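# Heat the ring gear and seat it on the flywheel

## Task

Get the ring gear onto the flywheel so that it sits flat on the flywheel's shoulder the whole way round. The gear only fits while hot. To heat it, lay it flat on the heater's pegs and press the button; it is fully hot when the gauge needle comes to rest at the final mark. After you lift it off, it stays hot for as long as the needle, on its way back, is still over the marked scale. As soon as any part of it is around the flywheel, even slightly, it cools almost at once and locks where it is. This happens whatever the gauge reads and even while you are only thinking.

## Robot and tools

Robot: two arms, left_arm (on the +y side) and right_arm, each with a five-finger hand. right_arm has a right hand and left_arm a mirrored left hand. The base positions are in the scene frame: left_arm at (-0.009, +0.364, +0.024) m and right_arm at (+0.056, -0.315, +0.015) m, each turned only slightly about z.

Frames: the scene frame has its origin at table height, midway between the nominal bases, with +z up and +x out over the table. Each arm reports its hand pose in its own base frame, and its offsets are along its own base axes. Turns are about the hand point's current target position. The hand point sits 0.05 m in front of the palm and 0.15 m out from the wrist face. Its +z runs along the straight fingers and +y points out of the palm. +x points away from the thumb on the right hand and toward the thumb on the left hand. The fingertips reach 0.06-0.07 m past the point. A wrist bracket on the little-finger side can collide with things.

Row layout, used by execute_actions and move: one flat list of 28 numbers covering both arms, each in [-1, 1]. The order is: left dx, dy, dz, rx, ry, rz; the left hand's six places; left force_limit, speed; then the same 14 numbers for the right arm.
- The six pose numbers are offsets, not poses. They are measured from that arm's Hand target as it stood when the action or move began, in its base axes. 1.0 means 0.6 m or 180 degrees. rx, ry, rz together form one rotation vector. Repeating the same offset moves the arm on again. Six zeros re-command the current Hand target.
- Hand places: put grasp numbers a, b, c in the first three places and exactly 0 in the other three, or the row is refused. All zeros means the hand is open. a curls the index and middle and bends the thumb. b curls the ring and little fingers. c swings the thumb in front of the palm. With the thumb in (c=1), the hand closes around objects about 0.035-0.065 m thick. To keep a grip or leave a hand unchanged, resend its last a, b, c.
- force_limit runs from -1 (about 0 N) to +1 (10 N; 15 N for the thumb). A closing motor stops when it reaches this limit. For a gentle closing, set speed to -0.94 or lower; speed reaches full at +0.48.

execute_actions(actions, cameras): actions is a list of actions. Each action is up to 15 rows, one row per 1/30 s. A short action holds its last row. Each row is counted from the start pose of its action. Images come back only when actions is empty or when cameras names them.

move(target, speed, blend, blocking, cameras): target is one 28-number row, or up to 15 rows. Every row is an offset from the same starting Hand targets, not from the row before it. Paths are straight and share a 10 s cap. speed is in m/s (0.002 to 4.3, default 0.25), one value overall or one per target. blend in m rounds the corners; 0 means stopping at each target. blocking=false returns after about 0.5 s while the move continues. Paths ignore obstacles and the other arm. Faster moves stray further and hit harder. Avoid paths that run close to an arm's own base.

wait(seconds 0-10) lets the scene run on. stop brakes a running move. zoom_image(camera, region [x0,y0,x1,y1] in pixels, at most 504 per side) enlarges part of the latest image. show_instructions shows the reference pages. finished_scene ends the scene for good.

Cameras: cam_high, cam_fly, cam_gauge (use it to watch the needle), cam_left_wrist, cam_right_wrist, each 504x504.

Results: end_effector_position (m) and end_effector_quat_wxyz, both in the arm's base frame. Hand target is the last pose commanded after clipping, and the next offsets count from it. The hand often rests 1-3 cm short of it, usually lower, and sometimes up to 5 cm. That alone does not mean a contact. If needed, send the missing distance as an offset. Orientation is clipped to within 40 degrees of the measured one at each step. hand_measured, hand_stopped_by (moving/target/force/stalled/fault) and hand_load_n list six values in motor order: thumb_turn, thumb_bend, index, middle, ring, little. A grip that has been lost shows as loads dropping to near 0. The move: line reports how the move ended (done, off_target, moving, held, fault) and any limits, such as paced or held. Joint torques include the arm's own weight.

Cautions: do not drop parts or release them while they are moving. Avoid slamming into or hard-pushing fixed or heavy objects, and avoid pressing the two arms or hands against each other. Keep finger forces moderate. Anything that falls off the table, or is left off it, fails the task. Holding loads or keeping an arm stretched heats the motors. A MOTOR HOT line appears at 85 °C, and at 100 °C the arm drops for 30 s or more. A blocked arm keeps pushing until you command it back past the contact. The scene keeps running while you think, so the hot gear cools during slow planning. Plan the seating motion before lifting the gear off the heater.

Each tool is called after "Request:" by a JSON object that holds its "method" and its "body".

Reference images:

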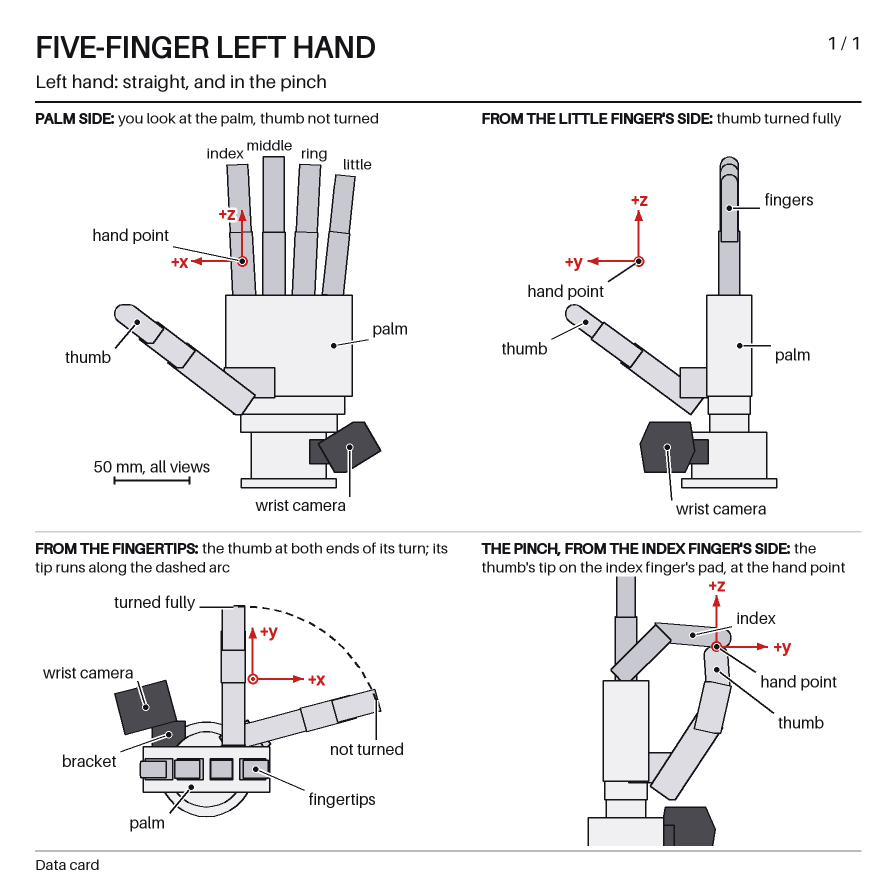

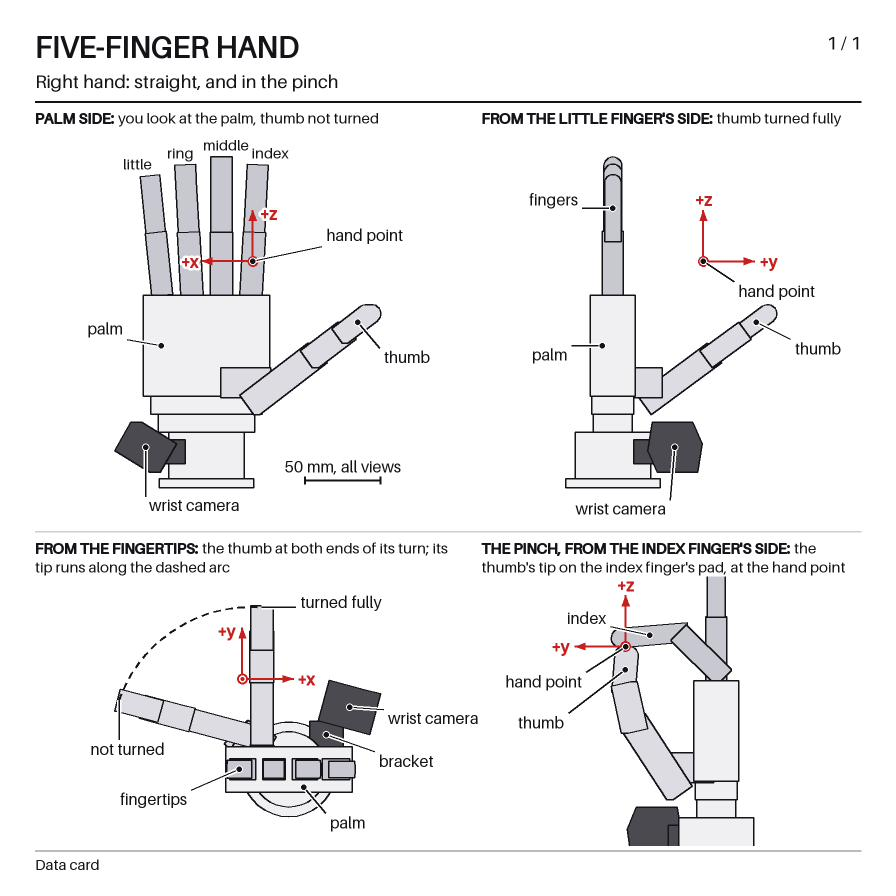

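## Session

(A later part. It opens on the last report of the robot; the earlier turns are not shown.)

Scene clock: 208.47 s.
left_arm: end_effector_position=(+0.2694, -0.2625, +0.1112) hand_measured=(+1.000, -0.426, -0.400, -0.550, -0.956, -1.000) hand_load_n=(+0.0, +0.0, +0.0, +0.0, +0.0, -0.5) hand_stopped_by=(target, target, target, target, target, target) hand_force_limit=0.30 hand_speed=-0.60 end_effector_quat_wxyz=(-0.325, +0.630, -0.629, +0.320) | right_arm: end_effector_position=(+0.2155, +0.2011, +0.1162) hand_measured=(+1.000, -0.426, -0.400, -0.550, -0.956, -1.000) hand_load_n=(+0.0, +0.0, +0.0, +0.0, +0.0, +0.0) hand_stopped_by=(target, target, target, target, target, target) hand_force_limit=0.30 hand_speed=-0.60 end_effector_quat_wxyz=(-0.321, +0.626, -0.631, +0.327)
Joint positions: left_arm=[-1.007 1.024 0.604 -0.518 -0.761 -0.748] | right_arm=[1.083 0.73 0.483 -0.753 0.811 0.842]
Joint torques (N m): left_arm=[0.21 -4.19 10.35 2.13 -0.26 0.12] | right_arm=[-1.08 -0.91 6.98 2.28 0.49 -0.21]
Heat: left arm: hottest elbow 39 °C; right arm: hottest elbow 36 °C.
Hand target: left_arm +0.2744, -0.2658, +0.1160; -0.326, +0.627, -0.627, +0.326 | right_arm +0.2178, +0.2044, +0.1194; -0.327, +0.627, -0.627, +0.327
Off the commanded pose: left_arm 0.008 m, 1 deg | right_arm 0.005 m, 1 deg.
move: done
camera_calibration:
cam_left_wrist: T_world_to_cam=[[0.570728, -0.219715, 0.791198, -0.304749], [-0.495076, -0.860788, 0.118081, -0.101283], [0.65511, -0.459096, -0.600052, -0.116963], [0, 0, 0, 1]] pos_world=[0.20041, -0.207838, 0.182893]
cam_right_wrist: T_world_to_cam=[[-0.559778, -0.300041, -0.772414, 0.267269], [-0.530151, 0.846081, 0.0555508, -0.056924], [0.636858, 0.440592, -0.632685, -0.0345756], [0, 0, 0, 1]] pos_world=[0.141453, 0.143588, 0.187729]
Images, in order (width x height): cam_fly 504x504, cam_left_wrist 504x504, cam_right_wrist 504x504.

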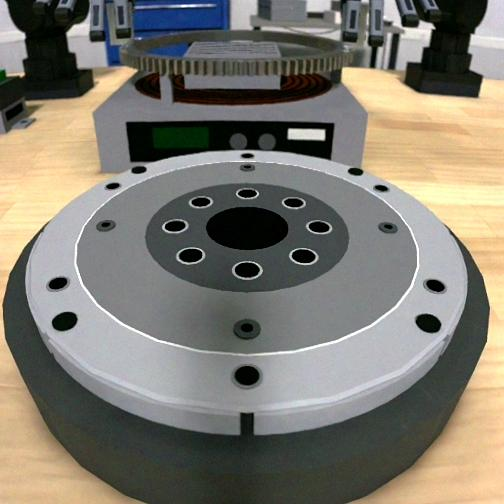

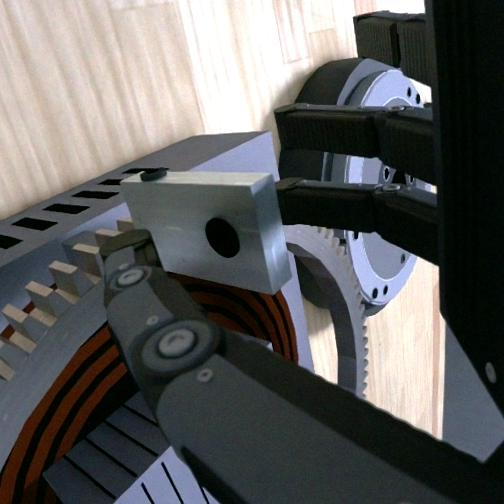

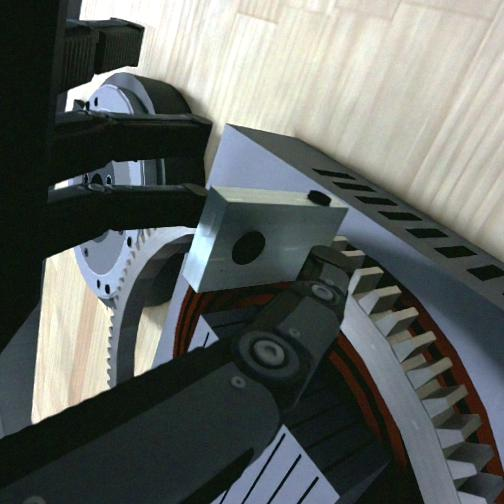

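Request:
{"method": "move", "body": {"target": [0,0,0,0,0,0, 0.85,0,1,0,0,0, 0.5,-0.85, 0,0,0,0,0,0, 0.85,0,1,0,0,0, 0.5,-0.85], "cameras": ["cam_left_wrist","cam_right_wrist","cam_fly"]}}

Request:
{"method": "zoom_image", "body": {"camera": "cam_fly", "region": [60, 0, 160, 100]}}

Request:
{"method": "zoom_image", "body": {"camera": "cam_fly", "region": [320, 0, 420, 100]}}

Scene clock: 211.50 s.
left_arm: end_effector_position=(+0.2668, -0.2628, +0.1094) hand_measured=(+1.000, -0.140, +0.126, +0.072, -0.872, -1.000) hand_load_n=(-0.5, +11.0, +7.0, +6.5, +0.0, +0.0) hand_stopped_by=(target, force, force, force, target, target) hand_force_limit=0.50 hand_speed=-0.85 end_effector_quat_wxyz=(-0.325, +0.625, -0.635, +0.318) | right_arm: end_effector_position=(+0.2136, +0.2022, +0.1152) hand_measured=(+1.000, -0.146, +0.124, +0.086, -0.872, -1.000) hand_load_n=(+0.5, +11.5, +9.5, +7.0, +0.0, +0.0) hand_stopped_by=(target, force, force, force, target, target) hand_force_limit=0.50 hand_speed=-0.85 end_effector_quat_wxyz=(-0.321, +0.630, -0.628, +0.325)
Joint positions: left_arm=[-1.013 1.024 0.601 -0.518 -0.759 -0.739] | right_arm=[1.089 0.73 0.481 -0.753 0.808 0.839]
Joint torques (N m): left_arm=[0.21 -4.37 10.54 2.1 -0.34 0.09] | right_arm=[-0.03 -1.49 6.97 2.29 0.63 -0.23]
Heat: left arm: hottest elbow 39 °C; right arm: hottest elbow 35 °C.
Hand target: left_arm +0.2744, -0.2658, +0.1160; -0.326, +0.627, -0.627, +0.326 | right_arm +0.2178, +0.2044, +0.1194; -0.327, +0.627, -0.627, +0.327
Off the commanded pose: left_arm 0.011 m, 1 deg | right_arm 0.006 m, 1 deg.
move: off_target (left_arm)
camera_calibration:
cam_left_wrist: T_world_to_cam=[[0.570061, -0.234236, 0.787505, -0.305163], [-0.505421, -0.855657, 0.111358, -0.0978293], [0.64775, -0.461502, -0.606164, -0.114531], [0, 0, 0, 1]] pos_world=[0.198705, -0.208045, 0.181787]
cam_right_wrist: T_world_to_cam=[[-0.559241, -0.307394, -0.769908, 0.266803], [-0.538089, 0.841089, 0.0550391, -0.0560398], [0.630643, 0.445059, -0.635777, -0.0337646], [0, 0, 0, 1]] pos_world=[0.140346, 0.144175, 0.187031]
Images, in order (width x height): cam_fly 504x504, cam_left_wrist 504x504, cam_right_wrist 504x504.

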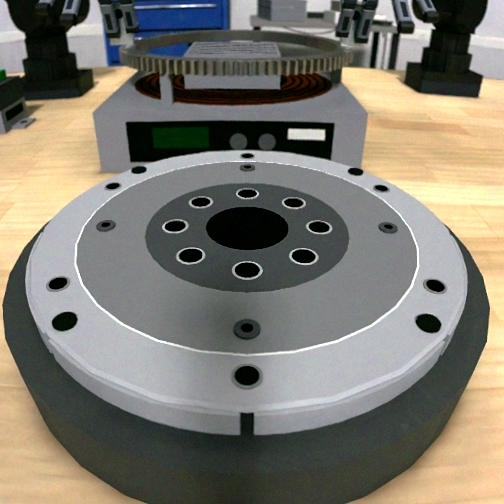

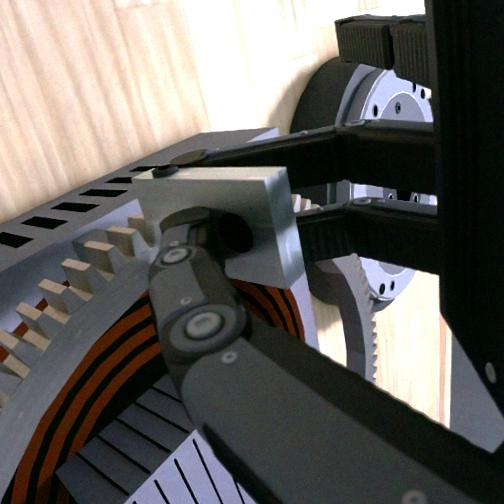

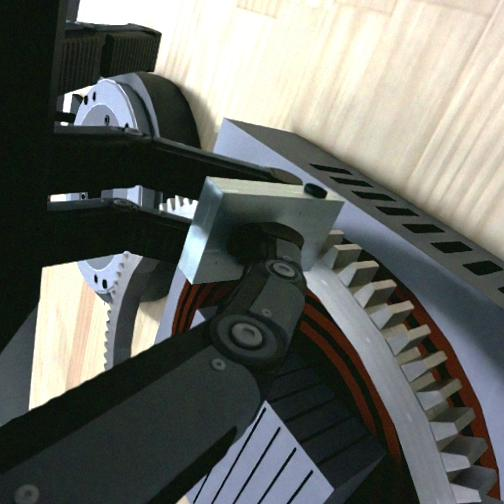

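Scaled by 5.040 from the camera's 504x504 image, which has a finer 720x720 frame.

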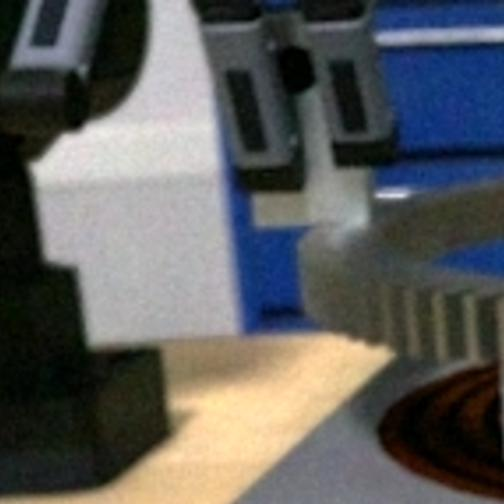

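Scaled by 5.040 from the camera's 504x504 image, which has a finer 720x720 frame.

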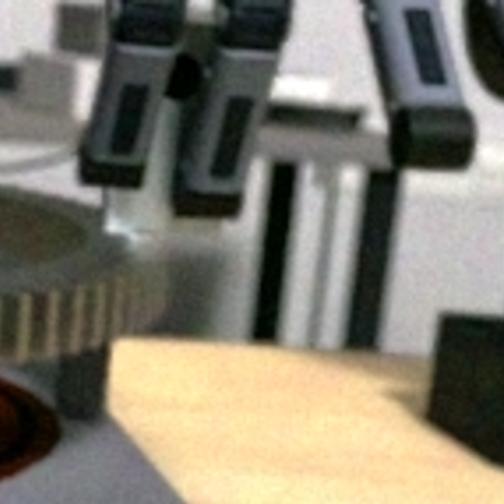

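Request:
{"method": "move", "body": {"target": [[0.0263,-0.0405,0.08,0,0,0, 0.85,0,1,0,0,0, 0.5,-0.85, 0.0155,0.0277,0.0717,0,0,0, 0.85,0,1,0,0,0, 0.5,-0.85],[0.0263,-0.0405,0.105,0,0,0, 0.85,0,1,0,0,0, 0.5,-0.85, 0.0155,0.0277,0.0967,0,0,0, 0.85,0,1,0,0,0, 0.5,-0.85]], "speed": 0.06, "cameras": ["cam_fly","cam_left_wrist","cam_right_wrist"]}}

Request:
{"method": "zoom_image", "body": {"camera": "cam_fly", "region": [60, 0, 160, 100]}}

Request:
{"method": "zoom_image", "body": {"camera": "cam_fly", "region": [320, 0, 420, 100]}}

Scene clock: 217.00 s.
left_arm: end_effector_position=(+0.2673, -0.2678, +0.1270) hand_measured=(+1.000, -0.142, +0.126, +0.072, -0.872, -1.000) hand_load_n=(-0.5, +8.0, +6.0, +2.5, +0.0, +0.0) hand_stopped_by=(target, force, force, force, target, target) hand_force_limit=0.50 hand_speed=-0.85 end_effector_quat_wxyz=(-0.329, +0.617, -0.657, +0.279) | right_arm: end_effector_position=(+0.2126, +0.1987, +0.1278) hand_measured=(+1.000, -0.148, +0.124, +0.086, -0.872, -1.000) hand_load_n=(+1.5, +8.0, +7.0, +2.0, +0.0, +0.0) hand_stopped_by=(target, force, force, force, target, target) hand_force_limit=0.50 hand_speed=-0.85 end_effector_quat_wxyz=(-0.284, +0.646, -0.625, +0.334)
Joint positions: left_arm=[-1.015 1.064 0.708 -0.673 -0.75 -0.734] | right_arm=[1.082 0.771 0.558 -0.871 0.8 0.839]
Joint torques (N m): left_arm=[0.09 -7 17.42 1.36 -0.7 0.08] | right_arm=[-0.38 -4.13 13.11 1.02 0.89 -0.23]
Heat: left arm: hottest elbow 39 °C; right arm: hottest elbow 36 °C.
Hand target: left_arm +0.2902, -0.2901, +0.1790; -0.326, +0.627, -0.627, +0.326 | right_arm +0.2271, +0.2211, +0.1775; -0.327, +0.627, -0.627, +0.327
Off the commanded pose: left_arm 0.061 m, 6 deg | right_arm 0.056 m, 5 deg.
move: off_target (left_arm, right_arm)
camera_calibration:
cam_left_wrist: T_world_to_cam=[[0.607803, -0.296074, 0.736828, -0.340646], [-0.508606, -0.857736, 0.0748873, -0.0988857], [0.609832, -0.420272, -0.67192, -0.0769315], [0, 0, 0, 1]] pos_world=[0.203667, -0.218006, 0.206711]
cam_right_wrist: T_world_to_cam=[[-0.593719, -0.35755, -0.720872, 0.285869], [-0.533179, 0.845775, 0.0196311, -0.0517874], [0.602676, 0.396009, -0.69279, -0.000551395], [0, 0, 0, 1]] pos_world=[0.142446, 0.146231, 0.206709]
Images, in order (width x height): cam_fly 504x504, cam_left_wrist 504x504, cam_right_wrist 504x504.

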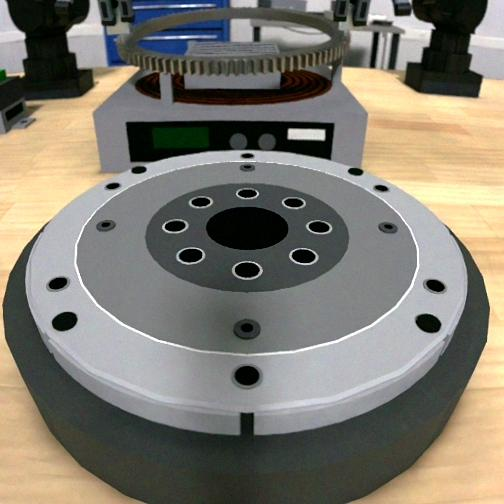

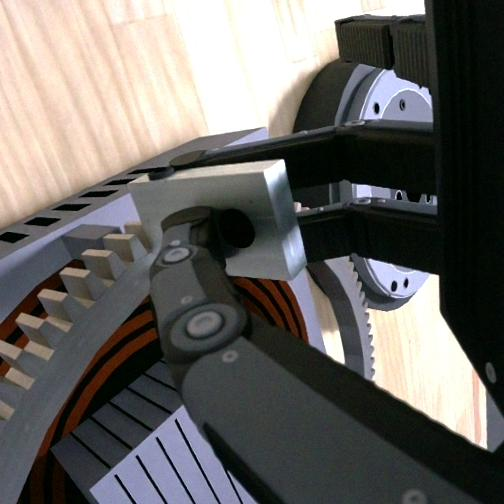

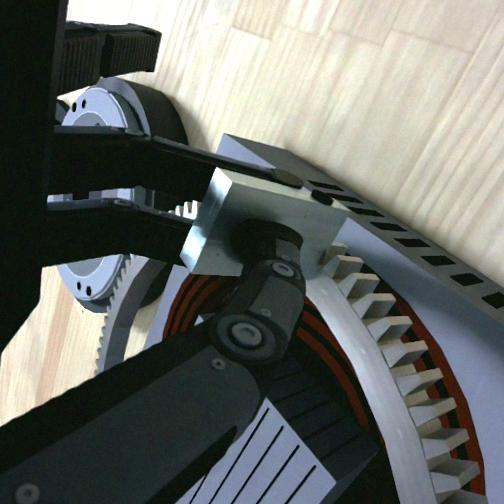

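Scaled by 5.040 from the camera's 504x504 image, which has a finer 720x720 frame.

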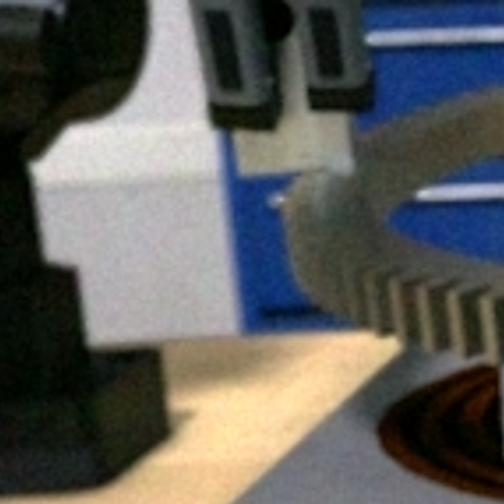

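Scaled by 5.040 from the camera's 504x504 image, which has a finer 720x720 frame.

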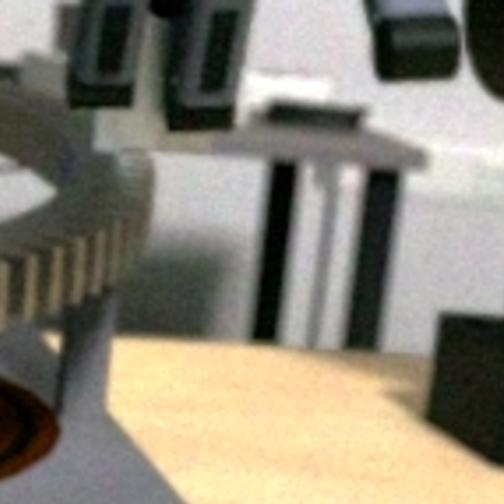

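Request:
{"method": "move", "body": {"target": [0,0.0067,0.05,-0.0234,-0.0168,0.003, 0.85,0,1,0,0,0, 0.5,-0.85, 0,0.0067,0.0583,0.0224,-0.0139,0.002, 0.85,0,1,0,0,0, 0.5,-0.85], "speed": 0.06, "cameras": ["cam_high","cam_fly","cam_left_wrist","cam_right_wrist"]}}

Request:
{"method": "zoom_image", "body": {"camera": "cam_fly", "region": [60, 0, 420, 120]}}

Request:
{"method": "zoom_image", "body": {"camera": "cam_high", "region": [225, 130, 375, 280]}}

Scene clock: 222.27 s.
left_arm: end_effector_position=(+0.2685, -0.2698, +0.1543) hand_measured=(+1.000, -0.142, +0.126, +0.072, -0.872, -1.000) hand_load_n=(+3.0, +14.5, +4.0, +8.5, +0.0, +0.0) hand_stopped_by=(target, force, force, force, target, target) hand_force_limit=0.50 hand_speed=-0.85 end_effector_quat_wxyz=(-0.322, +0.624, -0.640, +0.313) | right_arm: end_effector_position=(+0.2213, +0.2140, +0.1830) hand_measured=(+1.000, -0.144, +0.126, +0.086, -0.872, -1.000) hand_load_n=(+0.0, +0.0, +0.0, +0.0, +0.0, +0.0) hand_stopped_by=(target, force, force, force, target, target) hand_force_limit=0.50 hand_speed=-0.85 end_effector_quat_wxyz=(-0.339, +0.619, -0.632, +0.321)
Joint positions: left_arm=[-1.015 0.997 0.716 -0.673 -0.75 -0.74] | right_arm=[1.085 0.71 0.639 -0.887 0.808 0.835]
Joint torques (N m): left_arm=[0.38 -7 16.88 2.06 -1.03 0.03] | right_arm=[-0.32 -1.73 10.54 1.77 0.82 -0.16]
Heat: left arm: hottest elbow 40 °C; right arm: hottest elbow 36 °C.
Hand target: left_arm +0.2902, -0.2861, +0.2090; -0.321, +0.633, -0.603, +0.364 | right_arm +0.2271, +0.2251, +0.2124; -0.363, +0.610, -0.629, +0.317
Off the commanded pose: left_arm 0.061 m, 7 deg | right_arm 0.032 m, 3 deg.
move: off_target (left_arm, right_arm)
camera_calibration:
cam_left_wrist: T_world_to_cam=[[0.578681, -0.241685, 0.77892, -0.346049], [-0.509086, -0.853202, 0.113481, -0.106698], [0.63715, -0.462206, -0.61677, -0.0873593], [0, 0, 0, 1]] pos_world=[0.201594, -0.215048, 0.227772]
cam_right_wrist: T_world_to_cam=[[-0.543887, -0.27704, -0.792109, 0.321113], [-0.53704, 0.840227, 0.074879, -0.0692401], [0.644807, 0.46612, -0.60577, -0.0138661], [0, 0, 0, 1]] pos_world=[0.146405, 0.153602, 0.251142]
Images, in order (width x height): cam_high 504x504, cam_fly 504x504, cam_left_wrist 504x504, cam_right_wrist 504x504.

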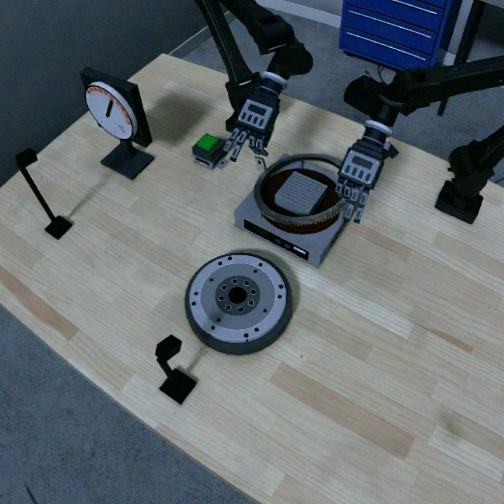

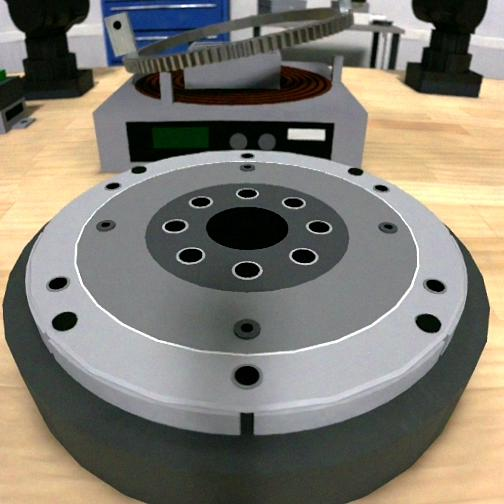

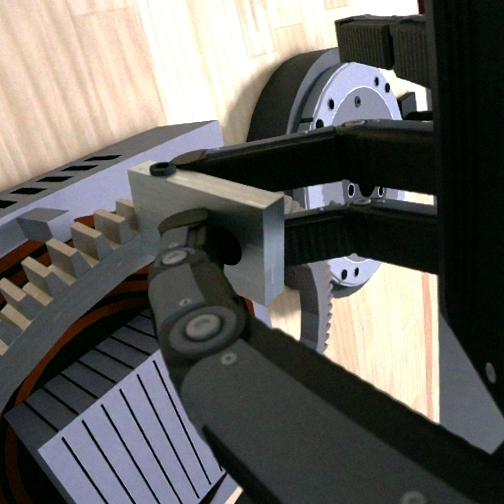

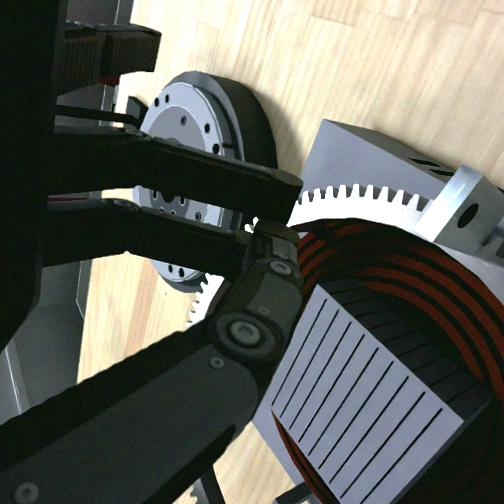

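Scaled by 1.400 from the camera's 504x504 image, which has a finer 720x720 frame.

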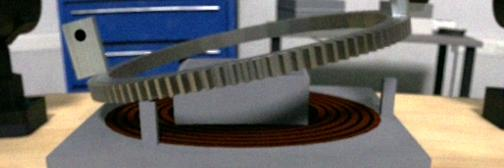

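Scaled by 3.360 from the camera's 504x504 image, which has a finer 720x720 frame.

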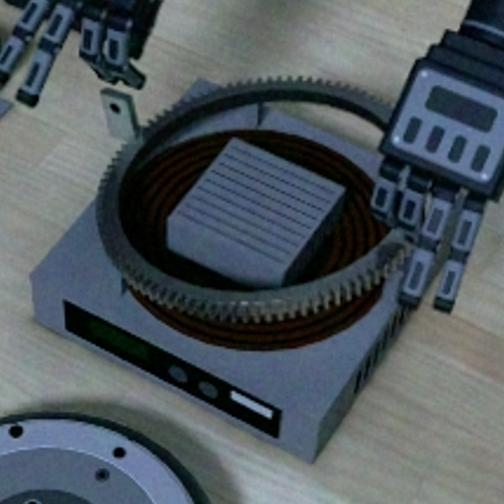

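Request:
{"method": "move", "body": {"target": [[0,0,-0.1,0.0234,0.0168,-0.003, 0.85,0,1,0,0,0, 0.5,-0.85, 0,0,0.02,0,0,0, 0.3,0,1,0,0,0, 0.5,-0.6],[-0.0263,0.0338,-0.155,0.0234,0.0168,-0.003, 0.85,0,1,0,0,0, 0.5,-0.85, 0,0,0.02,0,0,0, 0.3,0,1,0,0,0, 0.5,-0.6]], "speed": 0.05, "cameras": ["cam_high","cam_fly","cam_left_wrist","cam_right_wrist"]}}

Request:
{"method": "zoom_image", "body": {"camera": "cam_fly", "region": [60, 0, 420, 120]}}

Request:
{"method": "zoom_image", "body": {"camera": "cam_high", "region": [225, 130, 375, 280]}}

Scene clock: 227.37 s.
left_arm: end_effector_position=(+0.2721, -0.2693, +0.1126) hand_measured=(+1.000, -0.142, +0.126, +0.072, -0.872, -1.000) hand_load_n=(-0.5, +11.0, +5.5, +9.0, +0.0, +0.0) hand_stopped_by=(target, force, force, force, target, target) hand_force_limit=0.50 hand_speed=-0.85 end_effector_quat_wxyz=(-0.324, +0.623, -0.635, +0.322) | right_arm: end_effector_position=(+0.2215, +0.2144, +0.1912) hand_measured=(+1.000, -0.426, -0.400, -0.550, -0.956, -1.000) hand_load_n=(+0.0, +0.0, +0.0, +0.0, +0.0, +0.0) hand_stopped_by=(target, target, target, target, target, target) hand_force_limit=0.50 hand_speed=-0.60 end_effector_quat_wxyz=(-0.339, +0.619, -0.632, +0.321)
Joint positions: left_arm=[-1.009 1.041 0.616 -0.501 -0.755 -0.727] | right_arm=[1.085 0.71 0.661 -0.908 0.808 0.835]
Joint torques (N m): left_arm=[-0.21 -5.83 9.18 1.42 -0.52 -0.06] | right_arm=[0.32 -2.2 11.34 1.21 0.76 -0.25]
Heat: left arm: hottest elbow 40 °C; right arm: hottest elbow 36 °C.
Hand target: left_arm +0.2744, -0.2658, +0.1160; -0.326, +0.627, -0.627, +0.326 | right_arm +0.2271, +0.2251, +0.2244; -0.363, +0.610, -0.629, +0.317
Off the commanded pose: left_arm 0.005 m, 1 deg | right_arm 0.035 m, 3 deg.
move: off_target (right_arm)
camera_calibration:
cam_left_wrist: T_world_to_cam=[[0.564833, -0.233275, 0.791547, -0.310913], [-0.510531, -0.852389, 0.1131, -0.0989445], [0.648322, -0.467992, -0.600551, -0.121554], [0, 0, 0, 1]] pos_world=[0.203906, -0.213753, 0.184294]
cam_right_wrist: T_world_to_cam=[[-0.543887, -0.27704, -0.792109, 0.327828], [-0.53704, 0.840227, 0.074879, -0.0700828], [0.644807, 0.46612, -0.60577, -0.00921422], [0, 0, 0, 1]] pos_world=[0.146605, 0.154002, 0.259342]
Images, in order (width x height): cam_high 504x504, cam_fly 504x504, cam_left_wrist 504x504, cam_right_wrist 504x504.

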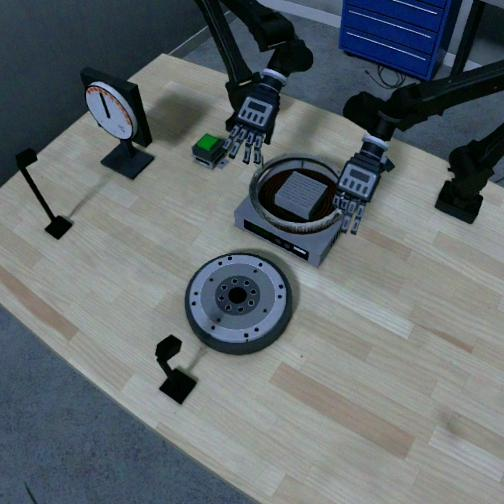

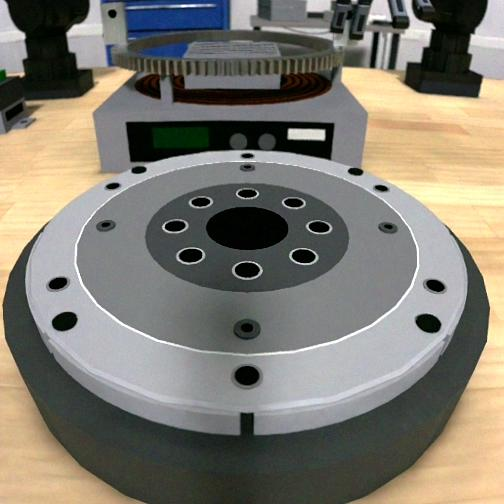

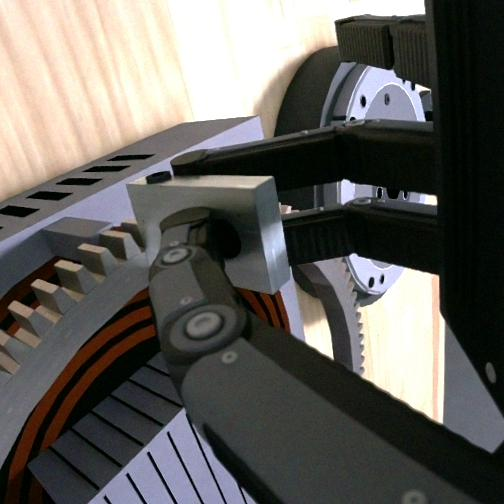

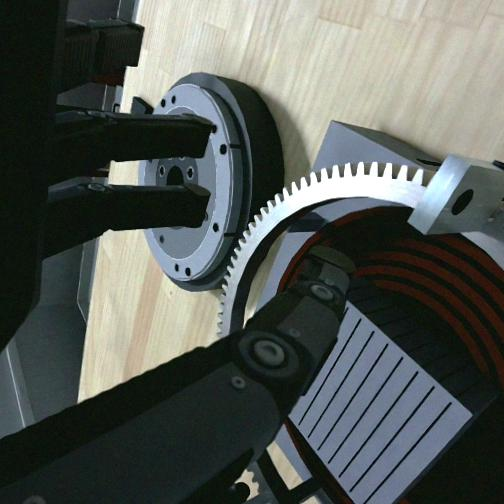

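Scaled by 1.400 from the camera's 504x504 image, which has a finer 720x720 frame.

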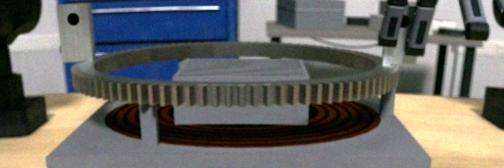

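Scaled by 3.360 from the camera's 504x504 image, which has a finer 720x720 frame.

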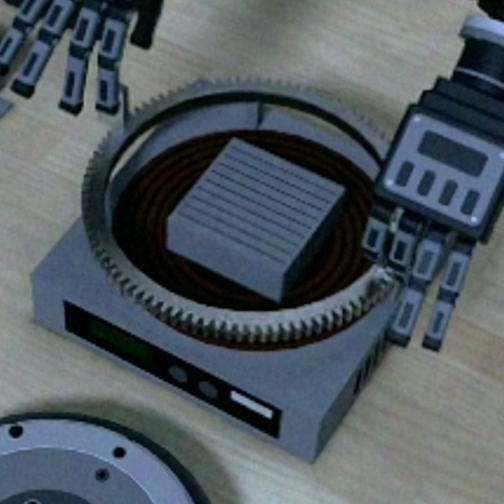

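Request:
{"method": "zoom_image", "body": {"camera": "cam_fly", "region": [280, 10, 400, 130]}}

Request:
{"method": "zoom_image", "body": {"camera": "cam_fly", "region": [80, 0, 200, 120]}}

Request:
{"method": "zoom_image", "body": {"camera": "cam_left_wrist", "region": [0, 140, 180, 320]}}

Scaled by 4.200 from the camera's 504x504 image, which has a finer 720x720 frame.

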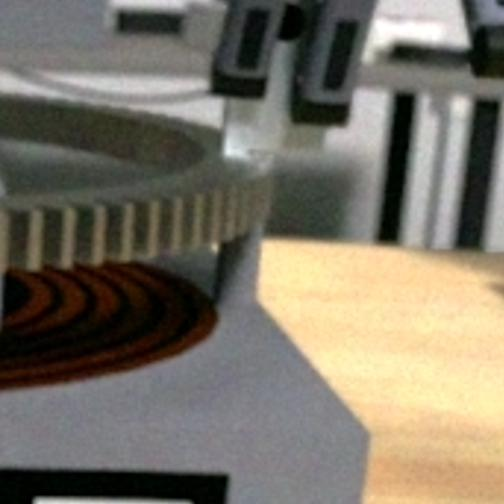

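Scaled by 4.200 from the camera's 504x504 image, which has a finer 720x720 frame.

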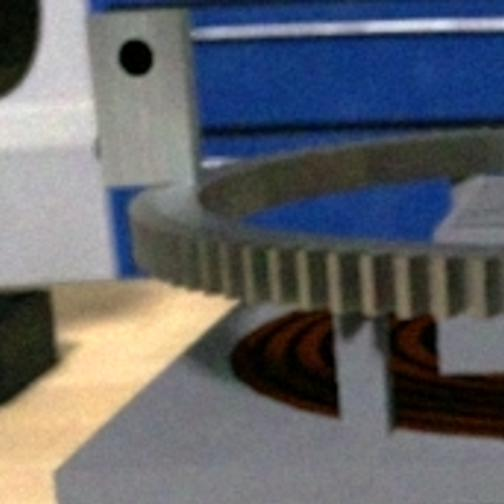

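Scaled by 2.800 from the camera's 504x504 image, which has a finer 720x720 frame.

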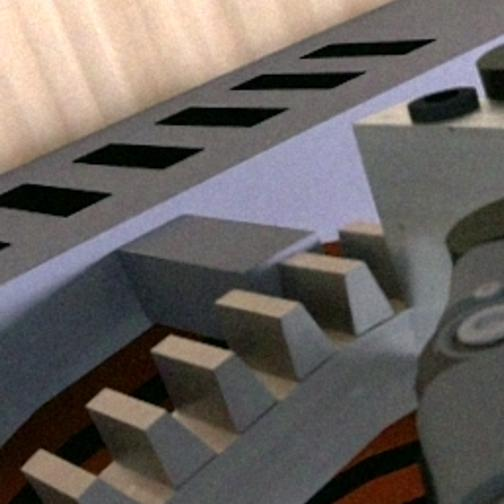

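Request:
{"method": "zoom_image", "body": {"camera": "cam_right_wrist", "region": [384, 120, 504, 280]}}

Scaled by 3.150 from the camera's 504x504 image, which has a finer 720x720 frame.

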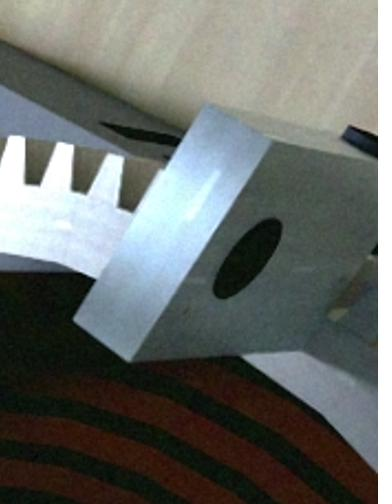

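Request:
{"method": "move", "body": {"target": [[0,0,0,0,0,0, 0.85,0,1,0,0,0, 0.5,-0.85, -0.0635,-0.0227,-0.074,-0.0224,0.0139,-0.002, 0.3,0,1,0,0,0, 0.5,-0.6],[0,0,0,0,0,0, 0.85,0,1,0,0,0, 0.5,-0.85, -0.0197,-0.047,-0.074,-0.0224,0.0139,-0.002, 0.3,0,1,0,0,0, 0.5,-0.6],[0,0,0,0,0,0, 0.85,0,1,0,0,0, 0.5,-0.85, -0.0197,-0.047,-0.1748,-0.0224,0.0139,-0.002, 0.3,0,1,0,0,0, 0.5,-0.6]], "speed": 0.08, "cameras": ["cam_fly","cam_right_wrist"]}}

Request:
{"method": "zoom_image", "body": {"camera": "cam_fly", "region": [60, 0, 160, 100]}}

Request:
{"method": "zoom_image", "body": {"camera": "cam_right_wrist", "region": [140, 140, 420, 420]}}

Scene clock: 243.07 s.
left_arm: end_effector_position=(+0.2721, -0.2693, +0.1126) hand_measured=(+1.000, -0.142, +0.126, +0.072, -0.872, -1.000) hand_load_n=(+0.0, +11.0, +5.5, +8.5, +0.0, +0.0) hand_stopped_by=(target, force, force, force, target, target) hand_force_limit=0.50 hand_speed=-0.85 end_effector_quat_wxyz=(-0.324, +0.623, -0.635, +0.322) | right_arm: end_effector_position=(+0.2129, +0.1933, +0.1161) hand_measured=(+1.000, -0.426, -0.400, -0.550, -0.956, -1.000) hand_load_n=(+0.0, +0.0, +0.0, +0.0, +0.0, +0.0) hand_stopped_by=(target, target, target, target, target, target) hand_force_limit=0.50 hand_speed=-0.60 end_effector_quat_wxyz=(-0.321, +0.626, -0.632, +0.327)
Joint positions: left_arm=[-1.009 1.041 0.616 -0.501 -0.755 -0.727] | right_arm=[1.075 0.696 0.471 -0.77 0.806 0.834]
Joint torques (N m): left_arm=[-0.09 -5.89 9.18 1.47 -0.52 -0.06] | right_arm=[0.26 -0.03 7.2 2.22 0.5 -0.2]
Heat: left arm: hottest elbow 38 °C; right arm: hottest elbow 36 °C.
Hand target: left_arm +0.2744, -0.2658, +0.1160; -0.326, +0.627, -0.627, +0.326 | right_arm +0.2153, +0.1969, +0.1196; -0.327, +0.627, -0.627, +0.327
Off the commanded pose: left_arm 0.005 m, 1 deg | right_arm 0.006 m, 1 deg.
move: done
camera_calibration:
cam_right_wrist: T_world_to_cam=[[-0.561073, -0.299865, -0.771543, 0.263479], [-0.529499, 0.846455, 0.0560762, -0.0519686], [0.636261, 0.439994, -0.633701, -0.0293011], [0, 0, 0, 1]] pos_world=[0.138957, 0.135889, 0.187631]
Images, in order (width x height): cam_fly 504x504, cam_right_wrist 504x504.

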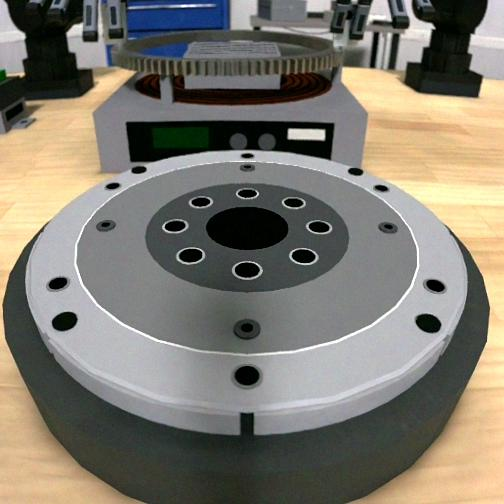

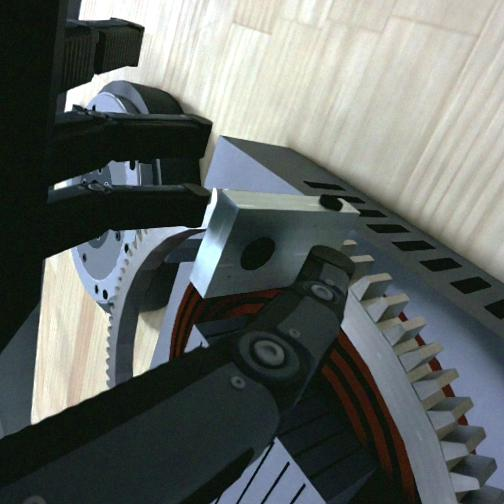

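Scaled by 5.040 from the camera's 504x504 image, which has a finer 720x720 frame.

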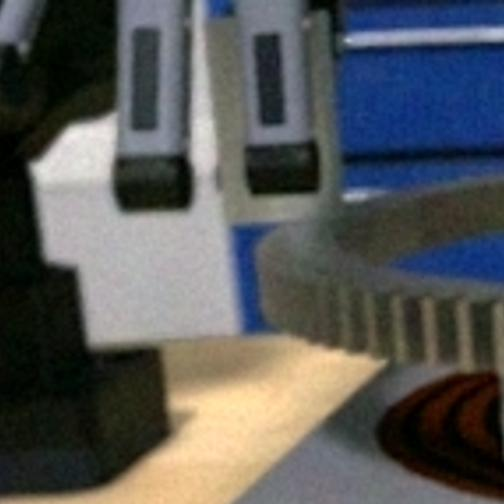

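Scaled by 1.800 from the camera's 504x504 image, which has a finer 720x720 frame.

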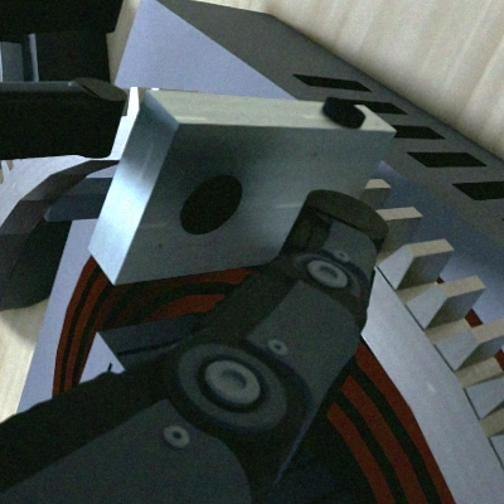

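Request:
{"method": "move", "body": {"target": [0,0,0,0,0,0, 0.95,0,1,0,0,0, 0.85,-0.88, 0,0,0,0,0,0, 0.95,0,1,0,0,0, 0.85,-0.88], "cameras": ["cam_fly","cam_left_wrist","cam_right_wrist"]}}

Request:
{"method": "zoom_image", "body": {"camera": "cam_fly", "region": [60, 0, 160, 100]}}

Scene clock: 246.67 s.
left_arm: end_effector_position=(+0.2715, -0.2693, +0.1129) hand_measured=(+1.000, -0.138, +0.144, +0.080, -0.858, -1.000) hand_load_n=(+0.5, +14.5, +15.0, +9.5, +0.0, +0.0) hand_stopped_by=(target, force, force, force, target, target) hand_force_limit=0.85 hand_speed=-0.88 end_effector_quat_wxyz=(-0.324, +0.623, -0.635, +0.323) | right_arm: end_effector_position=(+0.2099, +0.1946, +0.1124) hand_measured=(+1.000, -0.148, +0.120, +0.094, -0.858, -1.000) hand_load_n=(+1.5, +14.5, +7.5, +9.5, +0.0, +0.0) hand_stopped_by=(target, force, force, force, target, target) hand_force_limit=0.85 hand_speed=-0.88 end_effector_quat_wxyz=(-0.318, +0.632, -0.628, +0.323)
Joint positions: left_arm=[-1.01 1.038 0.615 -0.501 -0.755 -0.727] | right_arm=[1.082 0.699 0.466 -0.769 0.797 0.831]
Joint torques (N m): left_arm=[-0.15 -5.48 9.42 1.42 -0.5 -0.06] | right_arm=[-0.44 -0.62 7.6 2.15 0.82 -0.18]
Heat: left arm: hottest elbow 38 °C; right arm: hottest elbow 36 °C.
Hand target: left_arm +0.2744, -0.2658, +0.1160; -0.326, +0.627, -0.627, +0.326 | right_arm +0.2153, +0.1969, +0.1196; -0.327, +0.627, -0.627, +0.327
Off the commanded pose: left_arm 0.005 m, 1 deg | right_arm 0.009 m, 1 deg.
move: done
camera_calibration:
cam_left_wrist: T_world_to_cam=[[0.56384, -0.233106, 0.792304, -0.310589], [-0.511927, -0.851458, 0.113801, -0.0987519], [0.648086, -0.469767, -0.59942, -0.121491], [0, 0, 0, 1]] pos_world=[0.203306, -0.213556, 0.184495]
cam_right_wrist: T_world_to_cam=[[-0.564586, -0.310425, -0.764774, 0.261387], [-0.539819, 0.839806, 0.0576337, -0.0512062], [0.624371, 0.445378, -0.641716, -0.0279099], [0, 0, 0, 1]] pos_world=[0.13736, 0.136575, 0.184943]
Images, in order (width x height): cam_fly 504x504, cam_left_wrist 504x504, cam_right_wrist 504x504.

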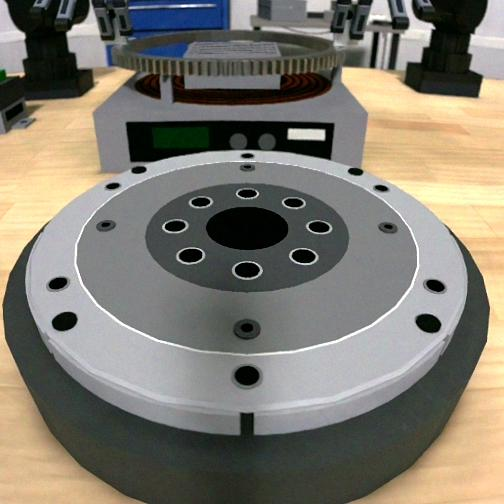

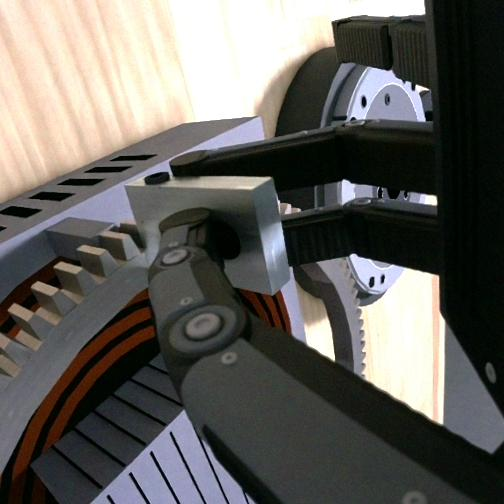

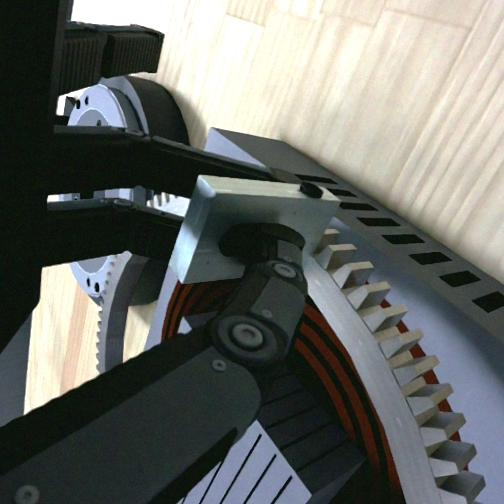

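Scaled by 5.040 from the camera's 504x504 image, which has a finer 720x720 frame.

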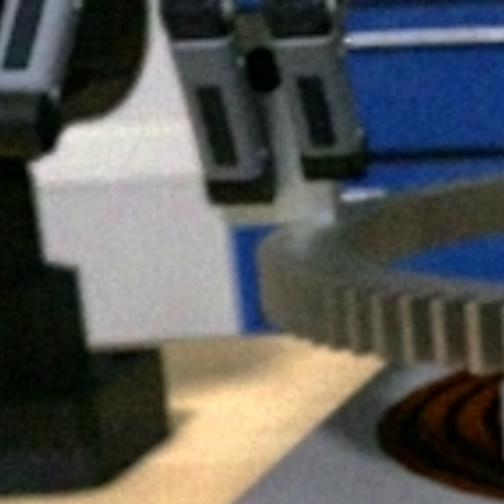

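Request:
{"method": "move", "body": {"target": [[0.0333,-0.043,0.0817,-0.0234,-0.0168,0.003, 0.95,0,1,0,0,0, 0.85,-0.88, 0.0152,0.0335,0.0708,0.0224,-0.0139,0.002, 0.95,0,1,0,0,0, 0.85,-0.88],[0.0333,-0.043,0.1317,-0.0234,-0.0168,0.003, 0.95,0,1,0,0,0, 0.85,-0.88, 0.0152,0.0335,0.1208,0.0224,-0.0139,0.002, 0.95,0,1,0,0,0, 0.85,-0.88]], "speed": 0.06, "blend": 0.01, "cameras": ["cam_fly","cam_left_wrist","cam_right_wrist"]}}

Request:
{"method": "zoom_image", "body": {"camera": "cam_fly", "region": [60, 0, 420, 120]}}

Scene clock: 250.90 s.
left_arm: end_effector_position=(+0.2716, -0.2693, +0.1344) hand_measured=(+1.000, -0.138, +0.144, +0.080, -0.858, -1.000) hand_load_n=(+2.0, +12.0, +13.0, +2.0, +0.0, +0.0) hand_stopped_by=(target, force, force, force, target, target) hand_force_limit=0.85 hand_speed=-0.88 end_effector_quat_wxyz=(-0.328, +0.619, -0.644, +0.308) | right_arm: end_effector_position=(+0.2108, +0.1962, +0.1357) hand_measured=(+1.000, -0.148, +0.120, +0.094, -0.858, -1.000) hand_load_n=(+2.0, +8.0, +5.0, +3.5, +0.0, +0.0) hand_stopped_by=(target, force, force, force, target, target) hand_force_limit=0.85 hand_speed=-0.88 end_effector_quat_wxyz=(-0.314, +0.635, -0.626, +0.325)
Joint positions: left_arm=[-1.01 1.029 0.682 -0.61 -0.755 -0.72] | right_arm=[1.082 0.696 0.53 -0.845 0.797 0.826]
Joint torques (N m): left_arm=[0.09 -7.65 17.77 1.54 -0.79 -0.07] | right_arm=[0.09 -3.31 13.23 1.52 1.02 -0.27]
Heat: left arm: hottest elbow 38 °C; right arm: hottest elbow 36 °C.
Hand target: left_arm +0.2944, -0.2916, +0.1950; -0.321, +0.633, -0.603, +0.364 | right_arm +0.2244, +0.2170, +0.1920; -0.363, +0.610, -0.629, +0.317
Off the commanded pose: left_arm 0.068 m, 8 deg | right_arm 0.062 m, 6 deg.
move: off_target (left_arm, right_arm)
camera_calibration:
cam_left_wrist: T_world_to_cam=[[0.576433, -0.260388, 0.774547, -0.336138], [-0.513182, -0.852988, 0.0951607, -0.0987609], [0.635901, -0.452337, -0.625317, -0.0972087], [0, 0, 0, 1]] pos_world=[0.204894, -0.215739, 0.208966]
cam_right_wrist: T_world_to_cam=[[-0.567053, -0.320917, -0.758593, 0.281896], [-0.541809, 0.839009, 0.0500697, -0.0517967], [0.620398, 0.439405, -0.649638, -0.011088], [0, 0, 0, 1]] pos_world=[0.138665, 0.138795, 0.209235]
Images, in order (width x height): cam_fly 504x504, cam_left_wrist 504x504, cam_right_wrist 504x504.

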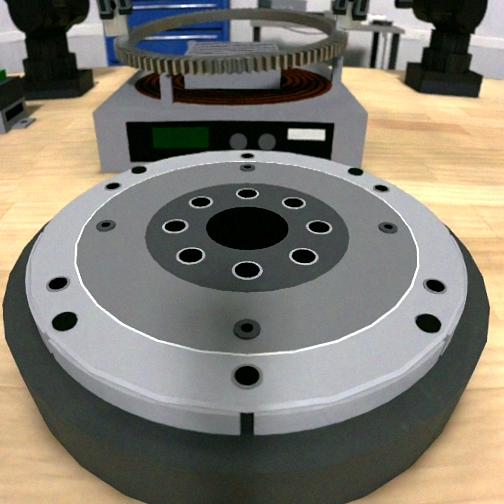

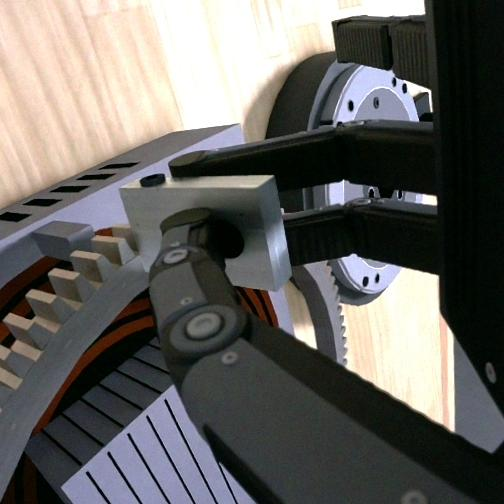

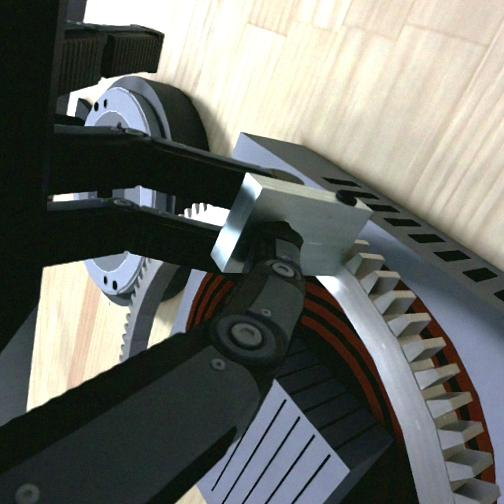

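Scaled by 1.400 from the camera's 504x504 image, which has a finer 720x720 frame.

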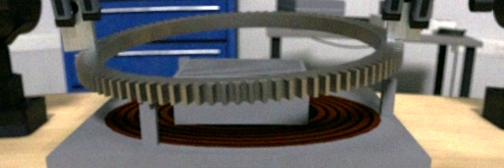

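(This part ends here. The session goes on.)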